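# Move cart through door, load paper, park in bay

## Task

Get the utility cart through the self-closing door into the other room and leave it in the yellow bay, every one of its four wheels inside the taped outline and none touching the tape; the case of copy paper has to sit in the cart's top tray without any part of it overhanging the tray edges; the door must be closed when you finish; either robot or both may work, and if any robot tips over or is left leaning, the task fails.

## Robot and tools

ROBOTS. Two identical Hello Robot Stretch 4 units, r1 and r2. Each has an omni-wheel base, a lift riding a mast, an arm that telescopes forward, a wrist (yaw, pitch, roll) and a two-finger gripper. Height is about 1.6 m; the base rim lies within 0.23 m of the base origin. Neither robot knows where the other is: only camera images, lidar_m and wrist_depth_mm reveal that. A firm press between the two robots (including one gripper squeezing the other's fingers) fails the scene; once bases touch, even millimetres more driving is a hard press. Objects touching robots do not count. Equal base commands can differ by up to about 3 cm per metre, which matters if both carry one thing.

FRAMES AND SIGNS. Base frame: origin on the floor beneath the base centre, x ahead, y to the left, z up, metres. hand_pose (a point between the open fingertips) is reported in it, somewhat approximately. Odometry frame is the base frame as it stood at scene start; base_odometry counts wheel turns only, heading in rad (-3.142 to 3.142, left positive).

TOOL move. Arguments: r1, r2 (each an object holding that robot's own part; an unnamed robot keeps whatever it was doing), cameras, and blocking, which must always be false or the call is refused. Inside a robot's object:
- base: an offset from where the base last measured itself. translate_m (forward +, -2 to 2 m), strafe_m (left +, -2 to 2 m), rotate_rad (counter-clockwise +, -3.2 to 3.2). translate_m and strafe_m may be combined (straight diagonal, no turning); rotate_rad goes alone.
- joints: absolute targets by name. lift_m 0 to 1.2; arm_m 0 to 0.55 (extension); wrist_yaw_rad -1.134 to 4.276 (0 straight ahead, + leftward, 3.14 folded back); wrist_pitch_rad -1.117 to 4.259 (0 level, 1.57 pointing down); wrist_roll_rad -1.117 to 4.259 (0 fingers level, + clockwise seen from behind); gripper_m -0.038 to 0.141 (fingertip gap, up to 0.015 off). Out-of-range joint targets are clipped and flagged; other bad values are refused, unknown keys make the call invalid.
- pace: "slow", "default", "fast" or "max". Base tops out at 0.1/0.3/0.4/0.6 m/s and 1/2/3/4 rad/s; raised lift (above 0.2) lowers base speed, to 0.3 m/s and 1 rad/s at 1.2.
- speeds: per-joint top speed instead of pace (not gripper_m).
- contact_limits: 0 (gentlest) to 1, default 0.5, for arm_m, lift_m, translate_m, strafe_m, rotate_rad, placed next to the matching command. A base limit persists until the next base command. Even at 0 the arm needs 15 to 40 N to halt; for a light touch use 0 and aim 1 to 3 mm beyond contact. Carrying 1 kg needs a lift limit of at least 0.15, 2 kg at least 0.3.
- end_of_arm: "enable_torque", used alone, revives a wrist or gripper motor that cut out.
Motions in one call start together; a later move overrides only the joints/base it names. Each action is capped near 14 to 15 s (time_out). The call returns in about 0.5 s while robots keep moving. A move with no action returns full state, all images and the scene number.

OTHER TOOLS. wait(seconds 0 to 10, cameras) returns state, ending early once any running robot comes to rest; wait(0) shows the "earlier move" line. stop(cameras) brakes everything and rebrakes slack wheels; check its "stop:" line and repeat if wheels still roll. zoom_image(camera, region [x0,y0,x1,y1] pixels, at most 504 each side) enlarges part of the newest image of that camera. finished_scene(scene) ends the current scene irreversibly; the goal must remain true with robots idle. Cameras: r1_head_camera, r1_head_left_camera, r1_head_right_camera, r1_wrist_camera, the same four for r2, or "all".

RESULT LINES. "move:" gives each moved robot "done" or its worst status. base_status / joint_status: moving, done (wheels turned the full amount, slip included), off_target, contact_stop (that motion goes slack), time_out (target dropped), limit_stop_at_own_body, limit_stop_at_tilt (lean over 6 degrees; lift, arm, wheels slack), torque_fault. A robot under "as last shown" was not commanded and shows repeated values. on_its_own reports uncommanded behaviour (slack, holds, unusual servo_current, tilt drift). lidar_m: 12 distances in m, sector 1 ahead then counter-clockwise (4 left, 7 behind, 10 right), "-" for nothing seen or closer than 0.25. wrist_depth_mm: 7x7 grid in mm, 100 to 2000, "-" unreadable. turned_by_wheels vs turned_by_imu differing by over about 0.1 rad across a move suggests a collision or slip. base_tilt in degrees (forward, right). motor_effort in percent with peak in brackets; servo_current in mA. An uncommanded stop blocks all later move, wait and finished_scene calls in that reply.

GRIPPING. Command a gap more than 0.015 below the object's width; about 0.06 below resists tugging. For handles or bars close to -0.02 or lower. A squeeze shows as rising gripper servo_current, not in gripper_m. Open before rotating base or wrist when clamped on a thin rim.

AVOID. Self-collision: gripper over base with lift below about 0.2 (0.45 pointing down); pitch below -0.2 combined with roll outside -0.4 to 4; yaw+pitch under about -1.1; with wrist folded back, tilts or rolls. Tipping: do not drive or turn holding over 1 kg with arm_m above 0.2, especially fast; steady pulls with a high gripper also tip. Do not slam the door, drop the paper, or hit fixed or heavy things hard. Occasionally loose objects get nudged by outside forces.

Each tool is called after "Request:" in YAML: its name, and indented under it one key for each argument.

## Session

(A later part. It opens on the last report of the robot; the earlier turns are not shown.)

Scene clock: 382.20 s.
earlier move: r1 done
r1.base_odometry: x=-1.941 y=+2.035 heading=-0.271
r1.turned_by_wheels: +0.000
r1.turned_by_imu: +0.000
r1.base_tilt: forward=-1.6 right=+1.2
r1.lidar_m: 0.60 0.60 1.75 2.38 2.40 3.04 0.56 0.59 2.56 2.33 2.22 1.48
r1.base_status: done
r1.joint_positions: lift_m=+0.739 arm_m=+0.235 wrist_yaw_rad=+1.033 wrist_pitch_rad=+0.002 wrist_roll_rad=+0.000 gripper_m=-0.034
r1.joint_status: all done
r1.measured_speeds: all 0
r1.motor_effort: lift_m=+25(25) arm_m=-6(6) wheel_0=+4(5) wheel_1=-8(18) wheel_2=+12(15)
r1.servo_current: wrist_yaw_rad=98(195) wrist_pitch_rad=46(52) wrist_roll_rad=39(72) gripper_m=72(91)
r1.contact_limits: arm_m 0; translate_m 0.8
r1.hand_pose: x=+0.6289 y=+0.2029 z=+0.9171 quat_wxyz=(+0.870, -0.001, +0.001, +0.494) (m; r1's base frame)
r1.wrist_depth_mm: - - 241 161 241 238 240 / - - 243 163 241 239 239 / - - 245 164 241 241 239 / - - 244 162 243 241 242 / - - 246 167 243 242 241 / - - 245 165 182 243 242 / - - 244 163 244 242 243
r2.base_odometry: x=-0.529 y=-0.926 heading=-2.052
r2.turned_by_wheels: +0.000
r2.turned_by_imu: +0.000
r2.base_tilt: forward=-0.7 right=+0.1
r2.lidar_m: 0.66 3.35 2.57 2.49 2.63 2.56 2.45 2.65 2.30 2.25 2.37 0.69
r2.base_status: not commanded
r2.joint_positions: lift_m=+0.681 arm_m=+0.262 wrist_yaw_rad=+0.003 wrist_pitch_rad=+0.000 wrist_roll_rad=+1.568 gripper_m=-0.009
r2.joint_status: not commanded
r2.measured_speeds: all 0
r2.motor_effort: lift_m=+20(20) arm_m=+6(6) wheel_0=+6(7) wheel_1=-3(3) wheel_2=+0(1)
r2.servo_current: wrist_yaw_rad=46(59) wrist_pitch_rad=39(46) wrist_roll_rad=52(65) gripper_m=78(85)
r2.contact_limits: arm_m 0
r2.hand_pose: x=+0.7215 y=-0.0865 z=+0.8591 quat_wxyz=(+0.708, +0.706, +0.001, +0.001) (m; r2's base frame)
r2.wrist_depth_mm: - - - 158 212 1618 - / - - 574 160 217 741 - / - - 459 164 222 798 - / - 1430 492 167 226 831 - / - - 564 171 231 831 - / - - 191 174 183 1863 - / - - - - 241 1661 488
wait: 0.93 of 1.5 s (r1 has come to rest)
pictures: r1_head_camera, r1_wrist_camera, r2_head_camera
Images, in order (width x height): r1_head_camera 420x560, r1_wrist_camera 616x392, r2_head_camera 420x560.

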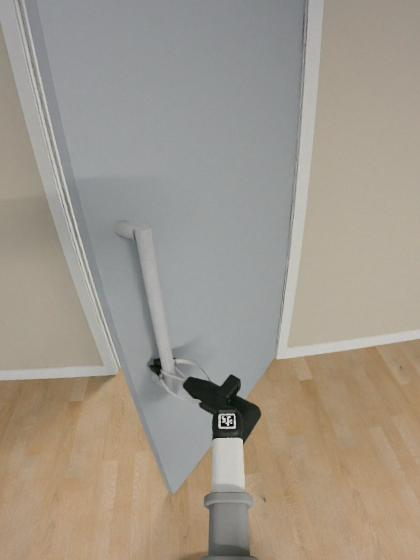

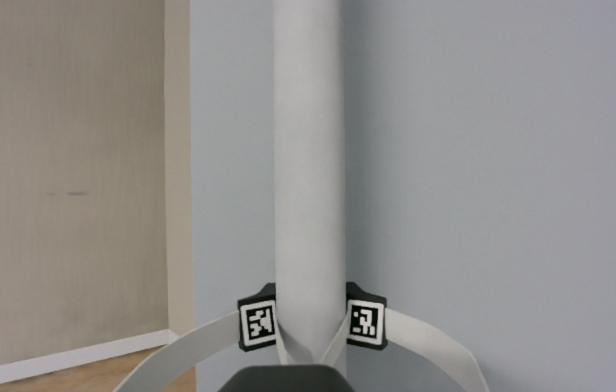

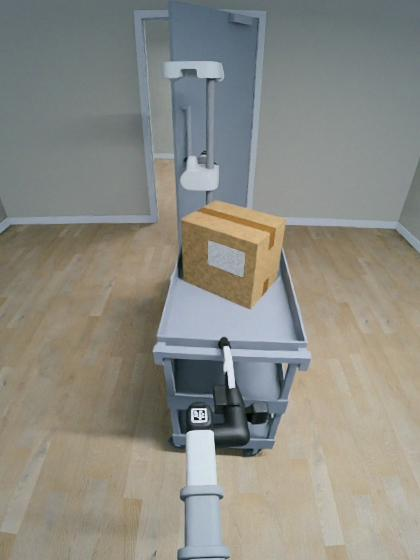

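Request:
move:
  blocking: false
  r1: {"base":{"translate_m":-0.025,"strafe_m":-0.314},"joints":{"wrist_yaw_rad":1.40},"speeds":{"wrist_yaw_rad":0.12},"pace":"slow","contact_limits":{"translate_m":0.8}}

Request:
wait:
  seconds: 3.0

Request:
wait:
  seconds: 1.5
  cameras: ["r1_head_camera","r1_wrist_camera"]

Request:
move:
  blocking: false
  r1: {"base":{"translate_m":0.065,"strafe_m":-0.27},"joints":{"wrist_yaw_rad":1.70},"speeds":{"wrist_yaw_rad":0.12},"pace":"slow","contact_limits":{"translate_m":0.8}}

Request:
wait:
  seconds: 3.0

Request:
wait:
  seconds: 1.5
  cameras: ["r1_head_camera","r1_head_left_camera","r1_wrist_camera","r2_head_camera","r2_head_left_camera"]

Scene clock: 392.23 s.
move: r1 moving
r1.base_odometry: x=-1.946 y=+2.022 heading=-0.271
r1.turned_by_wheels: +0.000
r1.turned_by_imu: +0.000
r1.base_tilt: forward=-1.5 right=+1.3
r1.lidar_m: 0.60 0.61 1.74 2.39 2.42 3.05 0.56 0.58 2.55 2.29 2.24 1.50
r1.base_status: translate_m moving; strafe_m moving
r1.joint_positions: lift_m=+0.739 arm_m=+0.235 wrist_yaw_rad=+1.077 wrist_pitch_rad=+0.002 wrist_roll_rad=+0.000 gripper_m=-0.034
r1.joint_status: wrist_yaw_rad moving
r1.measured_speeds: translate_m=-0.003 strafe_m=-0.053 rotate_rad=-0.003 lift_m=+0.000 arm_m=+0.000 wrist_yaw_rad=+0.114 wrist_pitch_rad=+0.000 wrist_roll_rad=+0.000
r1.motor_effort: lift_m=+25(25) arm_m=-6(6) wheel_0=+4(7) wheel_1=-12(13) wheel_2=+12(14)
r1.servo_current: wrist_yaw_rad=176(202) wrist_pitch_rad=39(52) wrist_roll_rad=46(72) gripper_m=78(78)
r1.contact_limits: arm_m 0; translate_m 0.8
r1.hand_pose: x=+0.6198 y=+0.2124 z=+0.9171 quat_wxyz=(+0.859, -0.001, +0.001, +0.513) (m; r1's base frame)
r1.wrist_depth_mm: - - 243 162 240 237 235 / - - 245 162 238 237 236 / - - 245 167 239 237 236 / - - 246 163 240 239 236 / - - 246 167 241 237 238 / - - 247 164 183 239 238 / - - 179 162 243 145 238
r2: as last shown
r2.base_tilt: forward=-0.6 right=+0.0
r2.lidar_m: 0.66 3.37 2.56 2.46 2.62 2.55 2.46 2.66 2.27 2.26 2.37 0.67
r2.motor_effort: lift_m=+20(20) arm_m=+5(6) wheel_0=+6(7) wheel_1=-3(3) wheel_2=+0(0)
r2.servo_current: wrist_yaw_rad=52(59) wrist_pitch_rad=46(46) wrist_roll_rad=52(59) gripper_m=78(78)
r2.contact_limits: arm_m 0
r2.wrist_depth_mm: - - - 158 213 1618 - / - - 569 160 217 732 - / - - 459 164 221 809 - / - 1336 492 167 227 820 - / - - 559 171 231 842 - / - - 191 174 182 1808 - / - - - - 240 1708 484
pictures: none

Scene clock: 395.23 s.
earlier move: r1 moving
r1.base_odometry: x=-2.043 y=+1.755 heading=-0.270
r1.turned_by_wheels: +0.001
r1.turned_by_imu: +0.002
r1.base_tilt: forward=-1.6 right=+1.3
r1.lidar_m: 0.82 0.54 1.85 2.66 2.70 0.57 0.52 0.55 2.25 2.04 2.08 1.55
r1.base_status: translate_m moving; strafe_m moving
r1.joint_positions: lift_m=+0.739 arm_m=+0.235 wrist_yaw_rad=+1.392 wrist_pitch_rad=+0.002 wrist_roll_rad=+0.000 gripper_m=-0.034
r1.joint_status: wrist_yaw_rad moving
r1.measured_speeds: translate_m=-0.005 strafe_m=-0.064 rotate_rad=+0.002 lift_m=+0.000 arm_m=+0.000 wrist_yaw_rad=+0.017 wrist_pitch_rad=+0.000 wrist_roll_rad=+0.000
r1.motor_effort: lift_m=+25(25) arm_m=-6(6) wheel_0=+10(11) wheel_1=-2(14) wheel_2=+13(14)
r1.servo_current: wrist_yaw_rad=59(215) wrist_pitch_rad=46(52) wrist_roll_rad=46(72) gripper_m=72(85)
r1.contact_limits: arm_m 0; translate_m 0.8
r1.hand_pose: x=+0.5433 y=+0.2683 z=+0.9171 quat_wxyz=(+0.767, -0.001, +0.001, +0.641) (m; r1's base frame)
r1.wrist_depth_mm: - - 250 162 235 229 224 / - - 249 163 236 229 224 / - - 249 163 237 230 225 / - - 250 163 237 229 225 / - - 251 164 237 230 227 / - - 251 165 236 231 226 / - - 249 163 236 230 228
r2.base_odometry: x=-0.529 y=-0.926 heading=-2.052
r2.turned_by_wheels: +0.000
r2.turned_by_imu: +0.000
r2.base_tilt: forward=-0.7 right=+0.1
r2.lidar_m: 0.68 3.39 2.57 2.46 2.64 2.56 2.45 2.65 2.31 2.25 2.37 0.66
r2.base_status: not commanded
r2.joint_positions: lift_m=+0.681 arm_m=+0.262 wrist_yaw_rad=+0.003 wrist_pitch_rad=+0.000 wrist_roll_rad=+1.568 gripper_m=-0.009
r2.joint_status: not commanded
r2.measured_speeds: all 0
r2.motor_effort: lift_m=+20(20) arm_m=+6(6) wheel_0=+6(7) wheel_1=-3(3) wheel_2=+0(0)
r2.servo_current: wrist_yaw_rad=46(65) wrist_pitch_rad=39(46) wrist_roll_rad=39(59) gripper_m=72(85)
r2.contact_limits: arm_m 0
r2.hand_pose: x=+0.7215 y=-0.0865 z=+0.8591 quat_wxyz=(+0.708, +0.706, +0.001, +0.001) (m; r2's base frame)
r2.wrist_depth_mm: - - - 158 213 1661 - / - - 559 161 218 732 - / - 462 459 164 221 809 - / - - 496 167 227 809 - / - - 564 171 232 842 - / - - 190 174 182 1808 - / - - - - 241 1661 484
wait: 3.00 s; no rest
pictures: none

Scene clock: 396.07 s.
earlier move: r1 done
r1.base_odometry: x=-2.049 y=+1.740 heading=-0.270
r1.turned_by_wheels: +0.000
r1.turned_by_imu: +0.000
r1.base_tilt: forward=-1.5 right=+1.3
r1.lidar_m: 0.82 0.55 1.84 2.66 2.74 0.57 0.52 0.54 2.23 2.03 2.07 1.54
r1.base_status: done
r1.joint_positions: lift_m=+0.739 arm_m=+0.235 wrist_yaw_rad=+1.397 wrist_pitch_rad=+0.002 wrist_roll_rad=+0.000 gripper_m=-0.034
r1.joint_status: all done
r1.measured_speeds: all 0
r1.motor_effort: lift_m=+25(25) arm_m=-6(6) wheel_0=+10(13) wheel_1=-2(14) wheel_2=+11(14)
r1.servo_current: wrist_yaw_rad=59(215) wrist_pitch_rad=46(52) wrist_roll_rad=39(72) gripper_m=65(85)
r1.contact_limits: arm_m 0; translate_m 0.8
r1.hand_pose: x=+0.5421 y=+0.2689 z=+0.9171 quat_wxyz=(+0.766, -0.001, +0.001, +0.643) (m; r1's base frame)
r1.wrist_depth_mm: - - 248 163 236 230 227 / - - 249 164 236 230 226 / - - 248 164 236 231 226 / - - 250 164 236 231 227 / - - 251 164 237 232 229 / - - 250 164 236 234 228 / - - 249 163 236 231 229
r2.base_odometry: x=-0.529 y=-0.926 heading=-2.052
r2.turned_by_wheels: +0.000
r2.turned_by_imu: +0.000
r2.base_tilt: forward=-0.7 right=+0.1
r2.lidar_m: 0.65 3.38 2.57 2.48 2.64 2.54 2.47 2.62 2.33 2.23 2.36 0.67
r2.base_status: not commanded
r2.joint_positions: lift_m=+0.681 arm_m=+0.262 wrist_yaw_rad=+0.003 wrist_pitch_rad=+0.000 wrist_roll_rad=+1.568 gripper_m=-0.009
r2.joint_status: not commanded
r2.measured_speeds: all 0
r2.motor_effort: lift_m=+20(20) arm_m=+5(6) wheel_0=+6(7) wheel_1=-3(3) wheel_2=+0(0)
r2.servo_current: wrist_yaw_rad=52(65) wrist_pitch_rad=39(46) wrist_roll_rad=46(59) gripper_m=85(85)
r2.contact_limits: arm_m 0
r2.hand_pose: x=+0.7215 y=-0.0865 z=+0.8591 quat_wxyz=(+0.708, +0.706, +0.001, +0.001) (m; r2's base frame)
r2.wrist_depth_mm: - - - 158 212 1661 - / - - 569 161 217 732 - / - 462 459 164 222 809 - / - - 496 167 227 831 - / - - 564 171 231 831 - / - - 191 175 183 1808 - / - - - - 240 1618 488
wait: 0.83 of 1.5 s (r1 has come to rest)
pictures: r1_head_camera, r1_wrist_camera
Images, in order (width x height): r1_head_camera 420x560, r1_wrist_camera 616x392.

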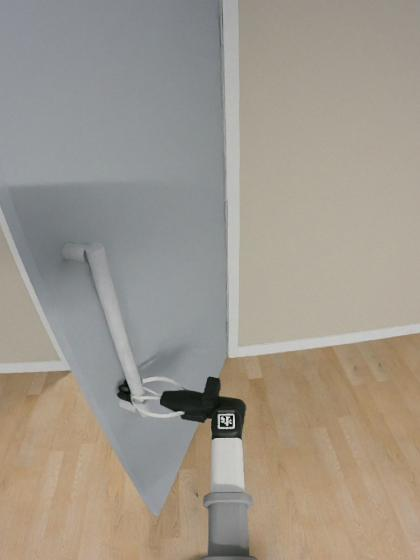

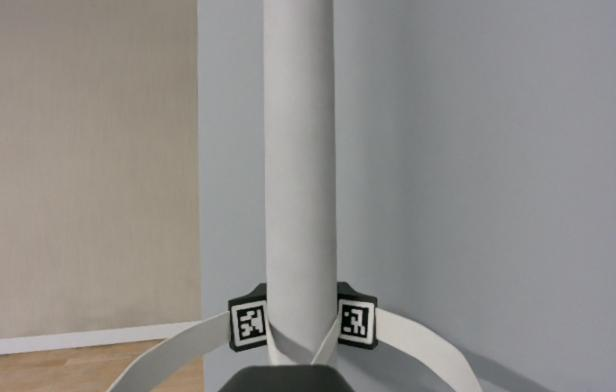

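Scene clock: 396.57 s.
move: r1 moving
r1.base_odometry: x=-2.050 y=+1.727 heading=-0.269
r1.turned_by_wheels: +0.001
r1.turned_by_imu: +0.001
r1.base_tilt: forward=-1.6 right=+1.2
r1.lidar_m: 0.80 0.53 1.82 2.67 2.75 0.58 0.52 0.55 2.20 2.00 2.05 1.55
r1.base_status: translate_m moving; strafe_m moving
r1.joint_positions: lift_m=+0.739 arm_m=+0.235 wrist_yaw_rad=+1.438 wrist_pitch_rad=+0.002 wrist_roll_rad=+0.000 gripper_m=-0.034
r1.joint_status: wrist_yaw_rad moving
r1.measured_speeds: translate_m=+0.012 strafe_m=-0.050 rotate_rad=+0.001 lift_m=+0.000 arm_m=+0.000 wrist_yaw_rad=+0.108 wrist_pitch_rad=+0.000 wrist_roll_rad=+0.000
r1.motor_effort: lift_m=+25(25) arm_m=-6(6) wheel_0=+12(14) wheel_1=-8(9) wheel_2=+6(10)
r1.servo_current: wrist_yaw_rad=65(111) wrist_pitch_rad=39(46) wrist_roll_rad=46(52) gripper_m=72(78)
r1.contact_limits: arm_m 0; translate_m 0.8
r1.hand_pose: x=+0.5308 y=+0.2743 z=+0.9171 quat_wxyz=(+0.752, -0.001, +0.001, +0.659) (m; r1's base frame)
r1.wrist_depth_mm: - - 249 161 235 227 223 / - - 250 163 236 228 222 / - - 251 164 236 229 224 / - - 252 164 236 229 224 / - - 251 166 238 230 227 / - - 252 166 184 230 225 / - - 249 162 236 228 226
r2: as last shown
r2.lidar_m: 0.66 3.39 2.55 2.47 2.60 2.55 2.46 2.63 2.29 2.25 2.38 0.67
r2.motor_effort: lift_m=+20(20) arm_m=+5(6) wheel_0=+7(7) wheel_1=-3(3) wheel_2=+0(1)
r2.servo_current: wrist_yaw_rad=52(52) wrist_pitch_rad=39(46) wrist_roll_rad=46(59) gripper_m=78(78)
r2.contact_limits: arm_m 0
r2.wrist_depth_mm: - - - 158 212 1618 - / - - 569 160 216 741 - / - 459 459 164 222 809 - / - - 492 167 227 820 - / - - 569 171 231 842 - / - - 191 174 182 1863 - / - - - - 241 1661 488
pictures: none

Scene clock: 399.57 s.
earlier move: r1 moving
r1.base_odometry: x=-2.058 y=+1.465 heading=-0.268
r1.turned_by_wheels: +0.001
r1.turned_by_imu: +0.003
r1.base_tilt: forward=-1.6 right=+1.2
r1.lidar_m: 1.08 0.46 1.78 2.94 3.01 0.63 0.60 2.89 1.92 1.75 1.78 1.48
r1.base_status: translate_m moving; strafe_m moving
r1.joint_positions: lift_m=+0.739 arm_m=+0.235 wrist_yaw_rad=+1.705 wrist_pitch_rad=+0.002 wrist_roll_rad=+0.000 gripper_m=-0.034
r1.joint_status: all done
r1.measured_speeds: translate_m=+0.007 strafe_m=-0.025 rotate_rad=-0.001 lift_m=+0.000 arm_m=+0.000 wrist_yaw_rad=+0.007 wrist_pitch_rad=+0.000 wrist_roll_rad=+0.000
r1.motor_effort: lift_m=+25(25) arm_m=-2(6) wheel_0=+16(19) wheel_1=+0(10) wheel_2=+3(10)
r1.servo_current: wrist_yaw_rad=52(111) wrist_pitch_rad=39(52) wrist_roll_rad=39(65) gripper_m=72(85)
r1.contact_limits: arm_m 0; translate_m 0.8
r1.hand_pose: x=+0.4540 y=+0.2975 z=+0.9171 quat_wxyz=(+0.658, -0.001, +0.001, +0.753) (m; r1's base frame)
r1.wrist_depth_mm: - - 254 163 229 216 210 / - - 255 163 229 219 211 / - - 256 168 230 220 211 / - - 257 163 231 220 213 / - - 258 166 231 220 212 / - - 185 165 229 219 213 / - 1921 254 163 172 218 213
r2.base_odometry: x=-0.529 y=-0.926 heading=-2.052
r2.turned_by_wheels: +0.000
r2.turned_by_imu: +0.000
r2.base_tilt: forward=-0.7 right=+0.1
r2.lidar_m: 0.68 3.37 2.56 2.49 2.60 2.57 2.46 2.63 2.30 2.25 2.40 0.66
r2.base_status: not commanded
r2.joint_positions: lift_m=+0.681 arm_m=+0.262 wrist_yaw_rad=+0.003 wrist_pitch_rad=+0.000 wrist_roll_rad=+1.568 gripper_m=-0.009
r2.joint_status: not commanded
r2.measured_speeds: all 0
r2.motor_effort: lift_m=+20(20) arm_m=+5(6) wheel_0=+6(7) wheel_1=-3(3) wheel_2=+0(1)
r2.servo_current: wrist_yaw_rad=52(65) wrist_pitch_rad=39(46) wrist_roll_rad=46(59) gripper_m=78(85)
r2.contact_limits: arm_m 0
r2.hand_pose: x=+0.7215 y=-0.0865 z=+0.8591 quat_wxyz=(+0.708, +0.706, +0.001, +0.001) (m; r2's base frame)
r2.wrist_depth_mm: - - - 157 213 1229 - / - - 569 160 217 732 - / - - 459 164 221 798 - / - - 496 167 226 820 - / - - 569 171 230 831 - / - - 191 174 182 1756 - / - - - - 241 1661 484
wait: 3.00 s; no rest
pictures: none

Scene clock: 400.10 s.
earlier move: r1 done
r1.base_odometry: x=-2.058 y=+1.462 heading=-0.268
r1.turned_by_wheels: +0.000
r1.turned_by_imu: +0.000
r1.base_tilt: forward=-1.6 right=+1.2
r1.lidar_m: 1.07 0.48 1.80 2.95 3.00 0.60 0.58 2.90 1.88 1.75 1.79 1.53
r1.base_status: done
r1.joint_positions: lift_m=+0.739 arm_m=+0.235 wrist_yaw_rad=+1.705 wrist_pitch_rad=+0.002 wrist_roll_rad=+0.000 gripper_m=-0.034
r1.joint_status: all done
r1.measured_speeds: all 0
r1.motor_effort: lift_m=+25(25) arm_m=+1(6) wheel_0=+15(19) wheel_1=+2(10) wheel_2=+3(10)
r1.servo_current: wrist_yaw_rad=65(111) wrist_pitch_rad=39(52) wrist_roll_rad=46(65) gripper_m=65(85)
r1.contact_limits: arm_m 0; translate_m 0.8
r1.hand_pose: x=+0.4538 y=+0.2975 z=+0.9171 quat_wxyz=(+0.658, -0.001, +0.001, +0.753) (m; r1's base frame)
r1.wrist_depth_mm: - - 254 163 228 217 209 / - - 255 164 229 219 210 / - - 255 168 230 220 211 / - - 256 163 231 220 211 / - - 256 166 231 220 213 / - - 183 166 229 220 212 / - 1921 255 163 172 218 213
r2.base_odometry: x=-0.529 y=-0.926 heading=-2.052
r2.turned_by_wheels: +0.000
r2.turned_by_imu: +0.000
r2.base_tilt: forward=-0.6 right=+0.1
r2.lidar_m: 0.66 3.36 2.58 2.48 2.64 2.56 2.46 2.63 2.32 2.24 2.37 0.68
r2.base_status: not commanded
r2.joint_positions: lift_m=+0.681 arm_m=+0.262 wrist_yaw_rad=+0.003 wrist_pitch_rad=+0.000 wrist_roll_rad=+1.568 gripper_m=-0.009
r2.joint_status: not commanded
r2.measured_speeds: all 0
r2.motor_effort: lift_m=+20(20) arm_m=+6(6) wheel_0=+7(7) wheel_1=-3(3) wheel_2=+0(1)
r2.servo_current: wrist_yaw_rad=52(65) wrist_pitch_rad=39(46) wrist_roll_rad=59(59) gripper_m=78(85)
r2.contact_limits: arm_m 0
r2.hand_pose: x=+0.7215 y=-0.0865 z=+0.8591 quat_wxyz=(+0.708, +0.706, +0.001, +0.001) (m; r2's base frame)
r2.wrist_depth_mm: - - - 157 212 1229 - / - - 569 160 217 750 - / - - 459 164 223 798 - / - - 496 167 226 820 - / - - 559 171 232 842 - / - - 191 174 182 1863 - / - - - - 242 1708 484
wait: 0.53 of 1.5 s (r1 has come to rest)
pictures: r1_head_camera, r1_head_left_camera, r1_wrist_camera, r2_head_camera, r2_head_left_camera
Images, in order (width x height): r1_head_camera 420x560, r1_head_left_camera 420x672, r1_wrist_camera 616x392, r2_head_camera 420x560, r2_head_left_camera 420x672.

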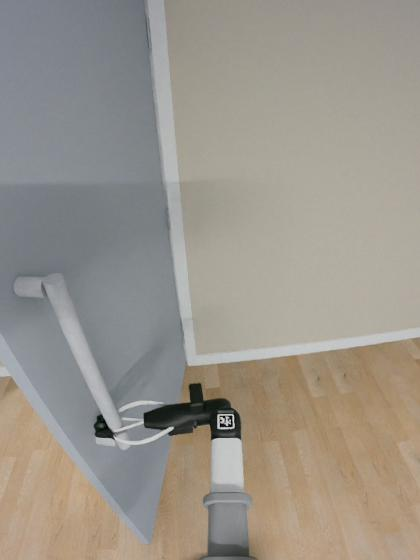

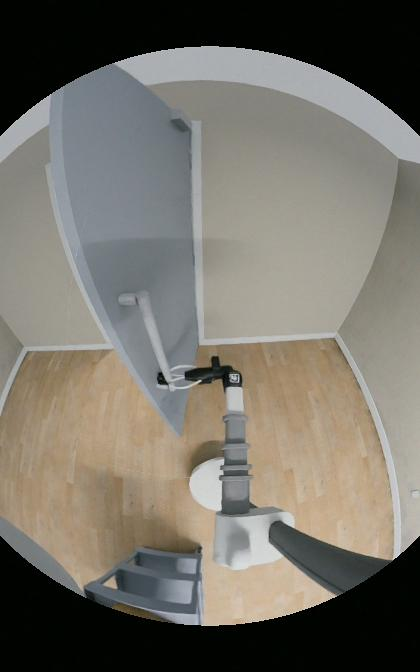

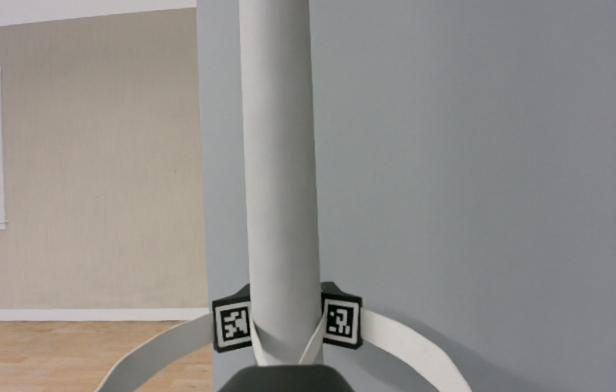

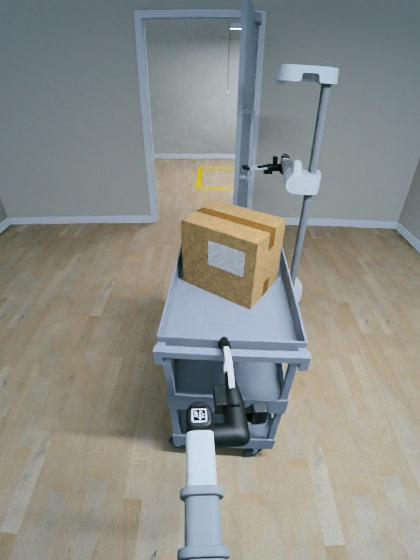

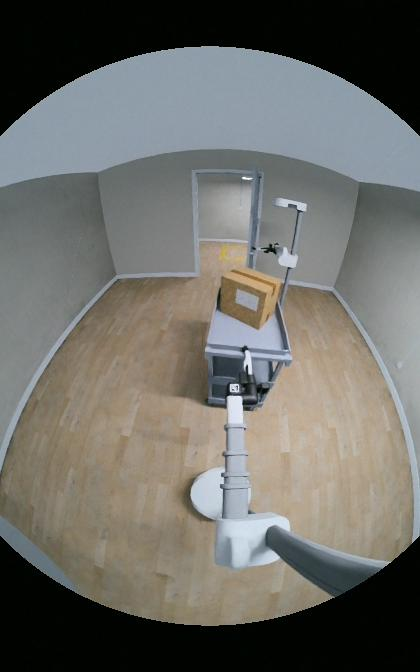

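Request:
move:
  blocking: false
  r2: {"base":{"strafe_m":-0.12},"pace":"slow"}

Request:
wait:
  seconds: 2.2
  cameras: ["r2_head_camera"]

Request:
move:
  blocking: false
  r2: {"base":{"translate_m":0.4,"strafe_m":0.06},"pace":"slow"}

Request:
wait:
  seconds: 5
  cameras: ["r2_head_camera","r2_wrist_camera","r1_head_left_camera"]

Scene clock: 414.97 s.
move: r2 moving
r1: as last shown
r1.lidar_m: 1.10 0.46 1.80 2.93 3.02 0.62 0.59 2.88 1.93 1.74 1.78 1.49
r1.motor_effort: lift_m=+25(25) arm_m=+4(4) wheel_0=+14(15) wheel_1=+2(2) wheel_2=+3(3)
r1.servo_current: wrist_yaw_rad=52(59) wrist_pitch_rad=39(52) wrist_roll_rad=59(65) gripper_m=78(78)
r1.contact_limits: arm_m 0; translate_m 0.8
r1.wrist_depth_mm: - - 252 163 229 216 210 / - - 254 164 229 218 211 / - - 254 168 231 219 211 / - - 257 163 230 220 211 / - - 258 166 231 220 212 / - - 184 166 229 220 212 / - 1983 254 163 172 218 213
r2.base_odometry: x=-0.542 y=-0.919 heading=-2.052
r2.turned_by_wheels: +0.000
r2.turned_by_imu: +0.001
r2.base_tilt: forward=-0.7 right=+0.1
r2.lidar_m: 0.65 3.39 2.59 2.50 2.64 2.56 2.46 2.64 2.29 2.22 2.38 0.68
r2.base_status: strafe_m moving
r2.joint_positions: lift_m=+0.681 arm_m=+0.262 wrist_yaw_rad=+0.003 wrist_pitch_rad=+0.000 wrist_roll_rad=+1.568 gripper_m=-0.009
r2.joint_status: not commanded
r2.measured_speeds: translate_m=+0.000 strafe_m=-0.057 rotate_rad=+0.000 lift_m=+0.000 arm_m=+0.000 wrist_yaw_rad=+0.000 wrist_pitch_rad=+0.000 wrist_roll_rad=+0.000
r2.motor_effort: lift_m=+20(20) arm_m=+5(6) wheel_0=+11(14) wheel_1=-6(8) wheel_2=+0(1)
r2.servo_current: wrist_yaw_rad=39(59) wrist_pitch_rad=39(46) wrist_roll_rad=46(52) gripper_m=78(85)
r2.contact_limits: arm_m 0
r2.hand_pose: x=+0.7215 y=-0.0865 z=+0.8591 quat_wxyz=(+0.708, +0.706, +0.001, +0.001) (m; r2's base frame)
r2.wrist_depth_mm: - - - 158 213 1255 - / - - 580 161 219 759 - / - - 462 165 223 820 - / - - 496 168 226 831 - / - - 564 172 230 854 - / - - 191 174 182 - - / - - - - 240 1537 496
pictures: none

Scene clock: 416.80 s.
earlier move: r2 done
r1.base_odometry: x=-2.058 y=+1.462 heading=-0.268
r1.turned_by_wheels: +0.000
r1.turned_by_imu: +0.000
r1.base_tilt: forward=-1.6 right=+1.2
r1.lidar_m: 1.08 0.47 1.79 2.91 3.01 0.59 0.55 2.89 1.92 1.75 1.77 1.52
r1.base_status: not commanded
r1.joint_positions: lift_m=+0.739 arm_m=+0.235 wrist_yaw_rad=+1.705 wrist_pitch_rad=+0.002 wrist_roll_rad=+0.000 gripper_m=-0.034
r1.joint_status: not commanded
r1.measured_speeds: all 0
r1.motor_effort: lift_m=+25(25) arm_m=+4(4) wheel_0=+14(16) wheel_1=+2(2) wheel_2=+3(3)
r1.servo_current: wrist_yaw_rad=59(72) wrist_pitch_rad=39(52) wrist_roll_rad=46(78) gripper_m=65(78)
r1.contact_limits: arm_m 0; translate_m 0.8
r1.hand_pose: x=+0.4538 y=+0.2975 z=+0.9171 quat_wxyz=(+0.658, -0.001, +0.001, +0.753) (m; r1's base frame)
r1.wrist_depth_mm: - - 254 164 228 216 210 / - - 254 163 229 217 210 / - - 257 168 230 219 211 / - - 257 163 229 220 213 / - - 257 167 232 220 213 / - - 184 166 228 221 213 / - 1863 254 163 172 219 212
r2.base_odometry: x=-0.635 y=-0.870 heading=-2.052
r2.turned_by_wheels: +0.000
r2.turned_by_imu: +0.001
r2.base_tilt: forward=-0.7 right=+0.1
r2.lidar_m: 0.63 3.52 2.69 2.60 2.73 2.58 2.47 2.63 2.19 2.12 2.25 0.70
r2.base_status: done
r2.joint_positions: lift_m=+0.681 arm_m=+0.262 wrist_yaw_rad=+0.003 wrist_pitch_rad=+0.000 wrist_roll_rad=+1.568 gripper_m=-0.009
r2.joint_status: not commanded
r2.measured_speeds: all 0
r2.motor_effort: lift_m=+20(20) arm_m=+5(6) wheel_0=+6(14) wheel_1=-3(8) wheel_2=+0(2)
r2.servo_current: wrist_yaw_rad=46(65) wrist_pitch_rad=46(46) wrist_roll_rad=52(65) gripper_m=78(85)
r2.contact_limits: arm_m 0
r2.hand_pose: x=+0.7215 y=-0.0865 z=+0.8591 quat_wxyz=(+0.708, +0.706, +0.001, +0.001) (m; r2's base frame)
r2.wrist_depth_mm: - - - 178 236 1661 1182 / - - - 178 236 1205 - / - - 554 176 236 820 - / - - 477 235 235 831 - / - - 517 176 234 842 - / - - 190 175 182 - - / - - - - 234 1708 -
wait: 1.83 of 2.2 s (r2 has come to rest)
pictures: r2_head_camera
Images, in order (width x height): r2_head_camera 420x560.

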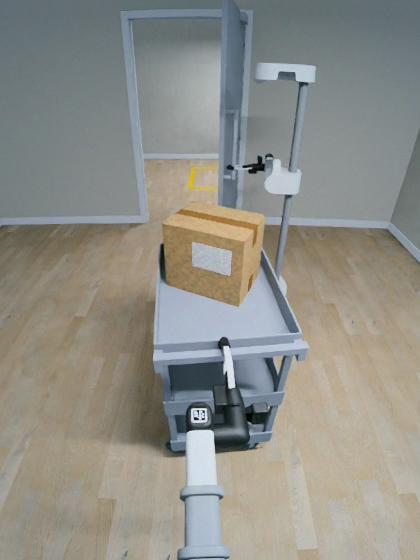

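Scene clock: 417.30 s.
move: r2 moving
r1: as last shown
r1.lidar_m: 1.07 0.48 1.79 2.95 3.02 0.58 0.54 2.86 1.92 1.74 1.79 1.50
r1.motor_effort: lift_m=+25(25) arm_m=+4(4) wheel_0=+14(15) wheel_1=+2(2) wheel_2=+3(3)
r1.servo_current: wrist_yaw_rad=46(65) wrist_pitch_rad=46(52) wrist_roll_rad=39(59) gripper_m=72(78)
r1.contact_limits: arm_m 0; translate_m 0.8
r1.wrist_depth_mm: - - 253 164 229 217 210 / - - 254 164 229 220 211 / - - 256 168 230 219 211 / - - 256 163 231 220 211 / - - 257 166 231 220 213 / - - 183 165 228 220 213 / - 1983 255 163 172 218 214
r2.base_odometry: x=-0.639 y=-0.882 heading=-2.052
r2.turned_by_wheels: +0.000
r2.turned_by_imu: +0.000
r2.base_tilt: forward=-0.8 right=+0.1
r2.lidar_m: 0.64 3.52 2.69 2.60 2.74 2.58 2.49 2.60 2.20 2.12 2.26 0.71
r2.base_status: translate_m moving; strafe_m moving
r2.joint_positions: lift_m=+0.681 arm_m=+0.262 wrist_yaw_rad=+0.000 wrist_pitch_rad=+0.000 wrist_roll_rad=+1.568 gripper_m=-0.009
r2.joint_status: not commanded
r2.measured_speeds: translate_m=+0.048 strafe_m=+0.007 rotate_rad=-0.005 lift_m=+0.000 arm_m=+0.000 wrist_yaw_rad=-0.022 wrist_pitch_rad=+0.000 wrist_roll_rad=+0.000
r2.motor_effort: lift_m=+20(20) arm_m=+6(6) wheel_0=+5(12) wheel_1=+7(8) wheel_2=-13(13)
r2.servo_current: wrist_yaw_rad=20(59) wrist_pitch_rad=46(46) wrist_roll_rad=46(52) gripper_m=85(85)
r2.contact_limits: arm_m 0
r2.hand_pose: x=+0.7212 y=-0.0874 z=+0.8591 quat_wxyz=(+0.708, +0.706, +0.000, +0.000) (m; r2's base frame)
r2.wrist_depth_mm: - - - 179 240 1808 1205 / - - - 178 236 1229 - / - - 574 176 236 809 - / - - 473 176 234 831 - / - - 508 174 233 809 - / - - 188 173 183 820 - / - - - - 229 1661 -
pictures: none

Scene clock: 422.13 s.
earlier move: r2 done
r1.base_odometry: x=-2.058 y=+1.462 heading=-0.268
r1.turned_by_wheels: +0.000
r1.turned_by_imu: +0.000
r1.base_tilt: forward=-1.6 right=+1.2
r1.lidar_m: 1.07 0.47 1.79 2.96 0.29 0.25 0.25 2.85 1.93 1.75 1.80 1.49
r1.base_status: not commanded
r1.joint_positions: lift_m=+0.739 arm_m=+0.235 wrist_yaw_rad=+1.705 wrist_pitch_rad=+0.002 wrist_roll_rad=+0.000 gripper_m=-0.034
r1.joint_status: not commanded
r1.measured_speeds: all 0
r1.motor_effort: lift_m=+25(25) arm_m=+4(4) wheel_0=+15(16) wheel_1=+2(2) wheel_2=+3(3)
r1.servo_current: wrist_yaw_rad=59(72) wrist_pitch_rad=39(52) wrist_roll_rad=46(72) gripper_m=65(78)
r1.contact_limits: arm_m 0; translate_m 0.8
r1.hand_pose: x=+0.4538 y=+0.2975 z=+0.9171 quat_wxyz=(+0.658, -0.001, +0.001, +0.753) (m; r1's base frame)
r1.wrist_depth_mm: - - 253 164 228 217 209 / - - 255 164 230 218 211 / - - 257 168 229 219 211 / - - 256 163 230 220 211 / - - 256 166 231 220 212 / - - 184 166 228 220 212 / - 1921 255 163 173 219 213
r2.base_odometry: x=-0.767 y=-1.252 heading=-2.052
r2.turned_by_wheels: +0.000
r2.turned_by_imu: -0.002
r2.base_tilt: forward=-0.7 right=+0.1
r2.lidar_m: 0.65 3.08 2.61 2.53 2.65 2.95 2.89 2.99 2.29 2.20 2.34 0.65
r2.base_status: done
r2.joint_positions: lift_m=+0.681 arm_m=+0.262 wrist_yaw_rad=-0.004 wrist_pitch_rad=+0.000 wrist_roll_rad=+1.568 gripper_m=-0.009
r2.joint_status: not commanded
r2.measured_speeds: all 0
r2.motor_effort: lift_m=+20(20) arm_m=+5(6) wheel_0=+1(12) wheel_1=+3(8) wheel_2=-8(16)
r2.servo_current: wrist_yaw_rad=46(65) wrist_pitch_rad=39(46) wrist_roll_rad=33(65) gripper_m=78(91)
r2.contact_limits: arm_m 0
r2.hand_pose: x=+0.7209 y=-0.0885 z=+0.8591 quat_wxyz=(+0.708, +0.706, -0.001, -0.001) (m; r2's base frame)
r2.wrist_depth_mm: - - 512 132 186 723 - / - 459 424 138 195 741 - / - 492 459 146 207 - - / - - 544 154 217 - - / - - - 163 227 - - / - - 190 170 183 1708 500 / - - - - - 1618 1229
wait: 4.83 of 5 s (r2 has come to rest)
pictures: r1_head_left_camera, r2_head_camera, r2_wrist_camera
Images, in order (width x height): r1_head_left_camera 420x672, r2_head_camera 420x560, r2_wrist_camera 616x392.

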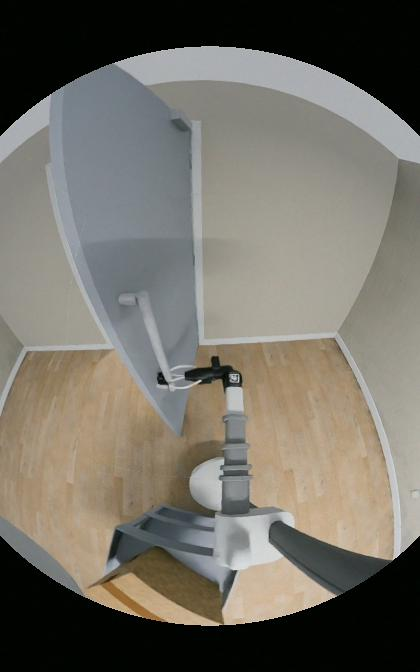

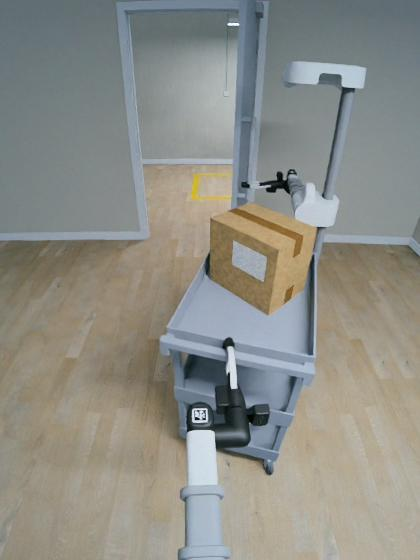

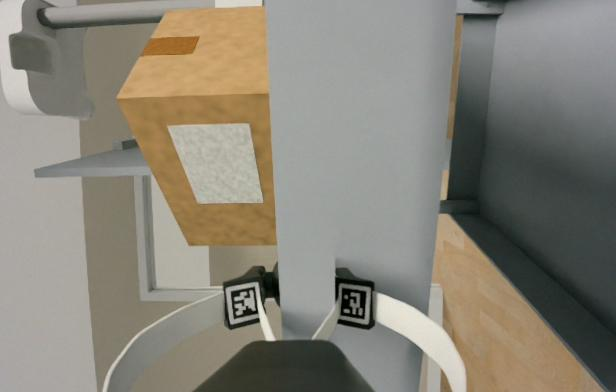

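Request:
move:
  blocking: false
  r2: {"base":{"translate_m":-0.6,"strafe_m":-0.24}}

Request:
wait:
  seconds: 4
  cameras: ["r2_head_camera","r2_wrist_camera"]

Scene clock: 442.03 s.
move: r2 moving
r1: as last shown
r1.lidar_m: 1.12 0.46 1.79 2.94 0.34 0.26 0.26 2.89 1.94 1.75 1.76 1.51
r1.servo_current: wrist_yaw_rad=59(59) wrist_pitch_rad=39(46) wrist_roll_rad=46(59) gripper_m=65(72)
r1.contact_limits: arm_m 0; translate_m 0.8
r1.wrist_depth_mm: - - 254 164 227 217 210 / - - 255 164 229 219 211 / - - 254 168 229 219 211 / - - 256 163 230 220 211 / - - 256 167 231 220 213 / - - 184 166 228 220 212 / - 1921 254 163 171 219 213
r2.base_odometry: x=-0.764 y=-1.219 heading=-2.052
r2.turned_by_wheels: +0.000
r2.turned_by_imu: +0.001
r2.base_tilt: forward=-0.7 right=+0.1
r2.lidar_m: 0.66 3.14 2.64 2.54 2.69 2.91 2.85 2.97 2.26 2.19 2.33 0.66
r2.base_status: translate_m moving; strafe_m moving
r2.joint_positions: lift_m=+0.681 arm_m=+0.262 wrist_yaw_rad=-0.002 wrist_pitch_rad=+0.000 wrist_roll_rad=+1.568 gripper_m=-0.009
r2.joint_status: not commanded
r2.measured_speeds: translate_m=-0.119 strafe_m=-0.048 rotate_rad=+0.002 lift_m=+0.000 arm_m=+0.000 wrist_yaw_rad=+0.013 wrist_pitch_rad=+0.000 wrist_roll_rad=+0.000
r2.motor_effort: lift_m=+20(20) arm_m=+4(5) wheel_0=-7(10) wheel_1=-10(11) wheel_2=+15(15)
r2.servo_current: wrist_yaw_rad=59(59) wrist_pitch_rad=46(46) wrist_roll_rad=46(52) gripper_m=78(85)
r2.contact_limits: arm_m 0
r2.hand_pose: x=+0.7211 y=-0.0879 z=+0.8591 quat_wxyz=(+0.708, +0.706, -0.001, -0.001) (m; r2's base frame)
r2.wrist_depth_mm: - - 521 134 187 723 - / - 466 427 140 196 732 - / - 477 462 148 206 - - / - - 539 156 217 - - / - - - 164 229 - - / - - 190 172 181 1661 512 / - - - - - 1537 1205
pictures: none

Scene clock: 445.10 s.
earlier move: r2 done
r1.base_odometry: x=-2.058 y=+1.462 heading=-0.268
r1.turned_by_wheels: +0.000
r1.turned_by_imu: +0.000
r1.base_tilt: forward=-1.6 right=+1.2
r1.lidar_m: 1.08 0.48 1.77 2.96 3.01 0.85 0.71 2.89 1.93 1.73 1.79 1.50
r1.base_status: not commanded
r1.joint_positions: lift_m=+0.739 arm_m=+0.235 wrist_yaw_rad=+1.705 wrist_pitch_rad=+0.002 wrist_roll_rad=+0.000 gripper_m=-0.034
r1.joint_status: not commanded
r1.measured_speeds: all 0
r1.motor_effort: lift_m=+25(25) arm_m=+4(4) wheel_0=+15(16) wheel_1=+2(2) wheel_2=+3(3)
r1.servo_current: wrist_yaw_rad=52(78) wrist_pitch_rad=46(52) wrist_roll_rad=39(72) gripper_m=72(78)
r1.contact_limits: arm_m 0; translate_m 0.8
r1.hand_pose: x=+0.4538 y=+0.2975 z=+0.9171 quat_wxyz=(+0.658, -0.001, +0.001, +0.753) (m; r1's base frame)
r1.wrist_depth_mm: - - 254 163 229 217 210 / - - 255 163 228 219 211 / - - 256 168 230 220 211 / - - 256 163 231 220 212 / - - 257 167 231 220 213 / - - 184 166 229 220 213 / - 1921 254 163 173 217 213
r2.base_odometry: x=-0.702 y=-0.609 heading=-2.052
r2.turned_by_wheels: +0.000
r2.turned_by_imu: -0.001
r2.base_tilt: forward=-0.7 right=+0.0
r2.lidar_m: 0.63 3.69 2.89 2.78 2.99 2.35 2.29 2.43 2.00 1.93 2.06 0.72
r2.base_status: done
r2.joint_positions: lift_m=+0.681 arm_m=+0.262 wrist_yaw_rad=+0.001 wrist_pitch_rad=+0.000 wrist_roll_rad=+1.568 gripper_m=-0.009
r2.joint_status: not commanded
r2.measured_speeds: all 0
r2.motor_effort: lift_m=+20(20) arm_m=+0(5) wheel_0=-5(10) wheel_1=-3(11) wheel_2=+3(19)
r2.servo_current: wrist_yaw_rad=46(65) wrist_pitch_rad=39(52) wrist_roll_rad=46(65) gripper_m=78(85)
r2.contact_limits: arm_m 0
r2.hand_pose: x=+0.7214 y=-0.0870 z=+0.8591 quat_wxyz=(+0.708, +0.706, +0.000, +0.001) (m; r2's base frame)
r2.wrist_depth_mm: - - - 290 296 1430 1078 / - - - 271 276 1756 1205 / - - - 202 265 1430 - / - - 591 193 253 831 - / - - 484 183 240 820 - / - - 190 176 183 788 - / - - 525 - 223 - -
wait: 3.07 of 4 s (r2 has come to rest)
pictures: r2_head_camera, r2_wrist_camera
Images, in order (width x height): r2_head_camera 420x560, r2_wrist_camera 616x392.

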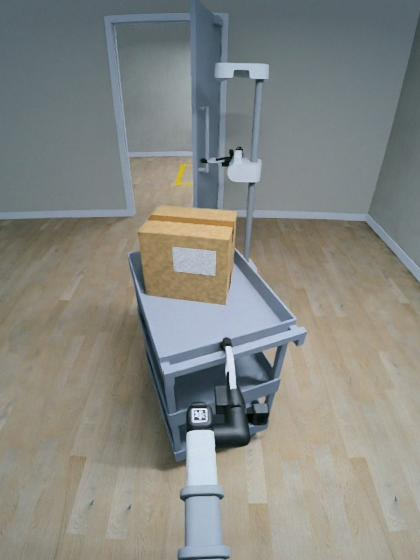

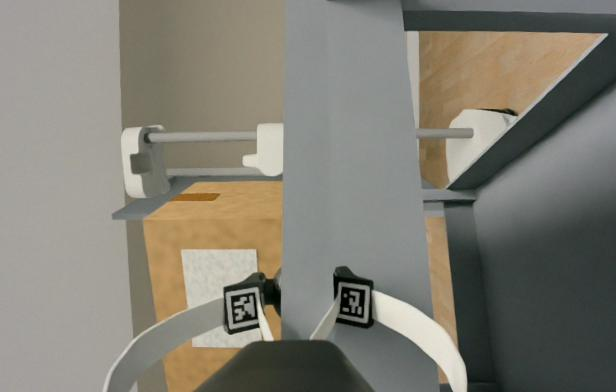

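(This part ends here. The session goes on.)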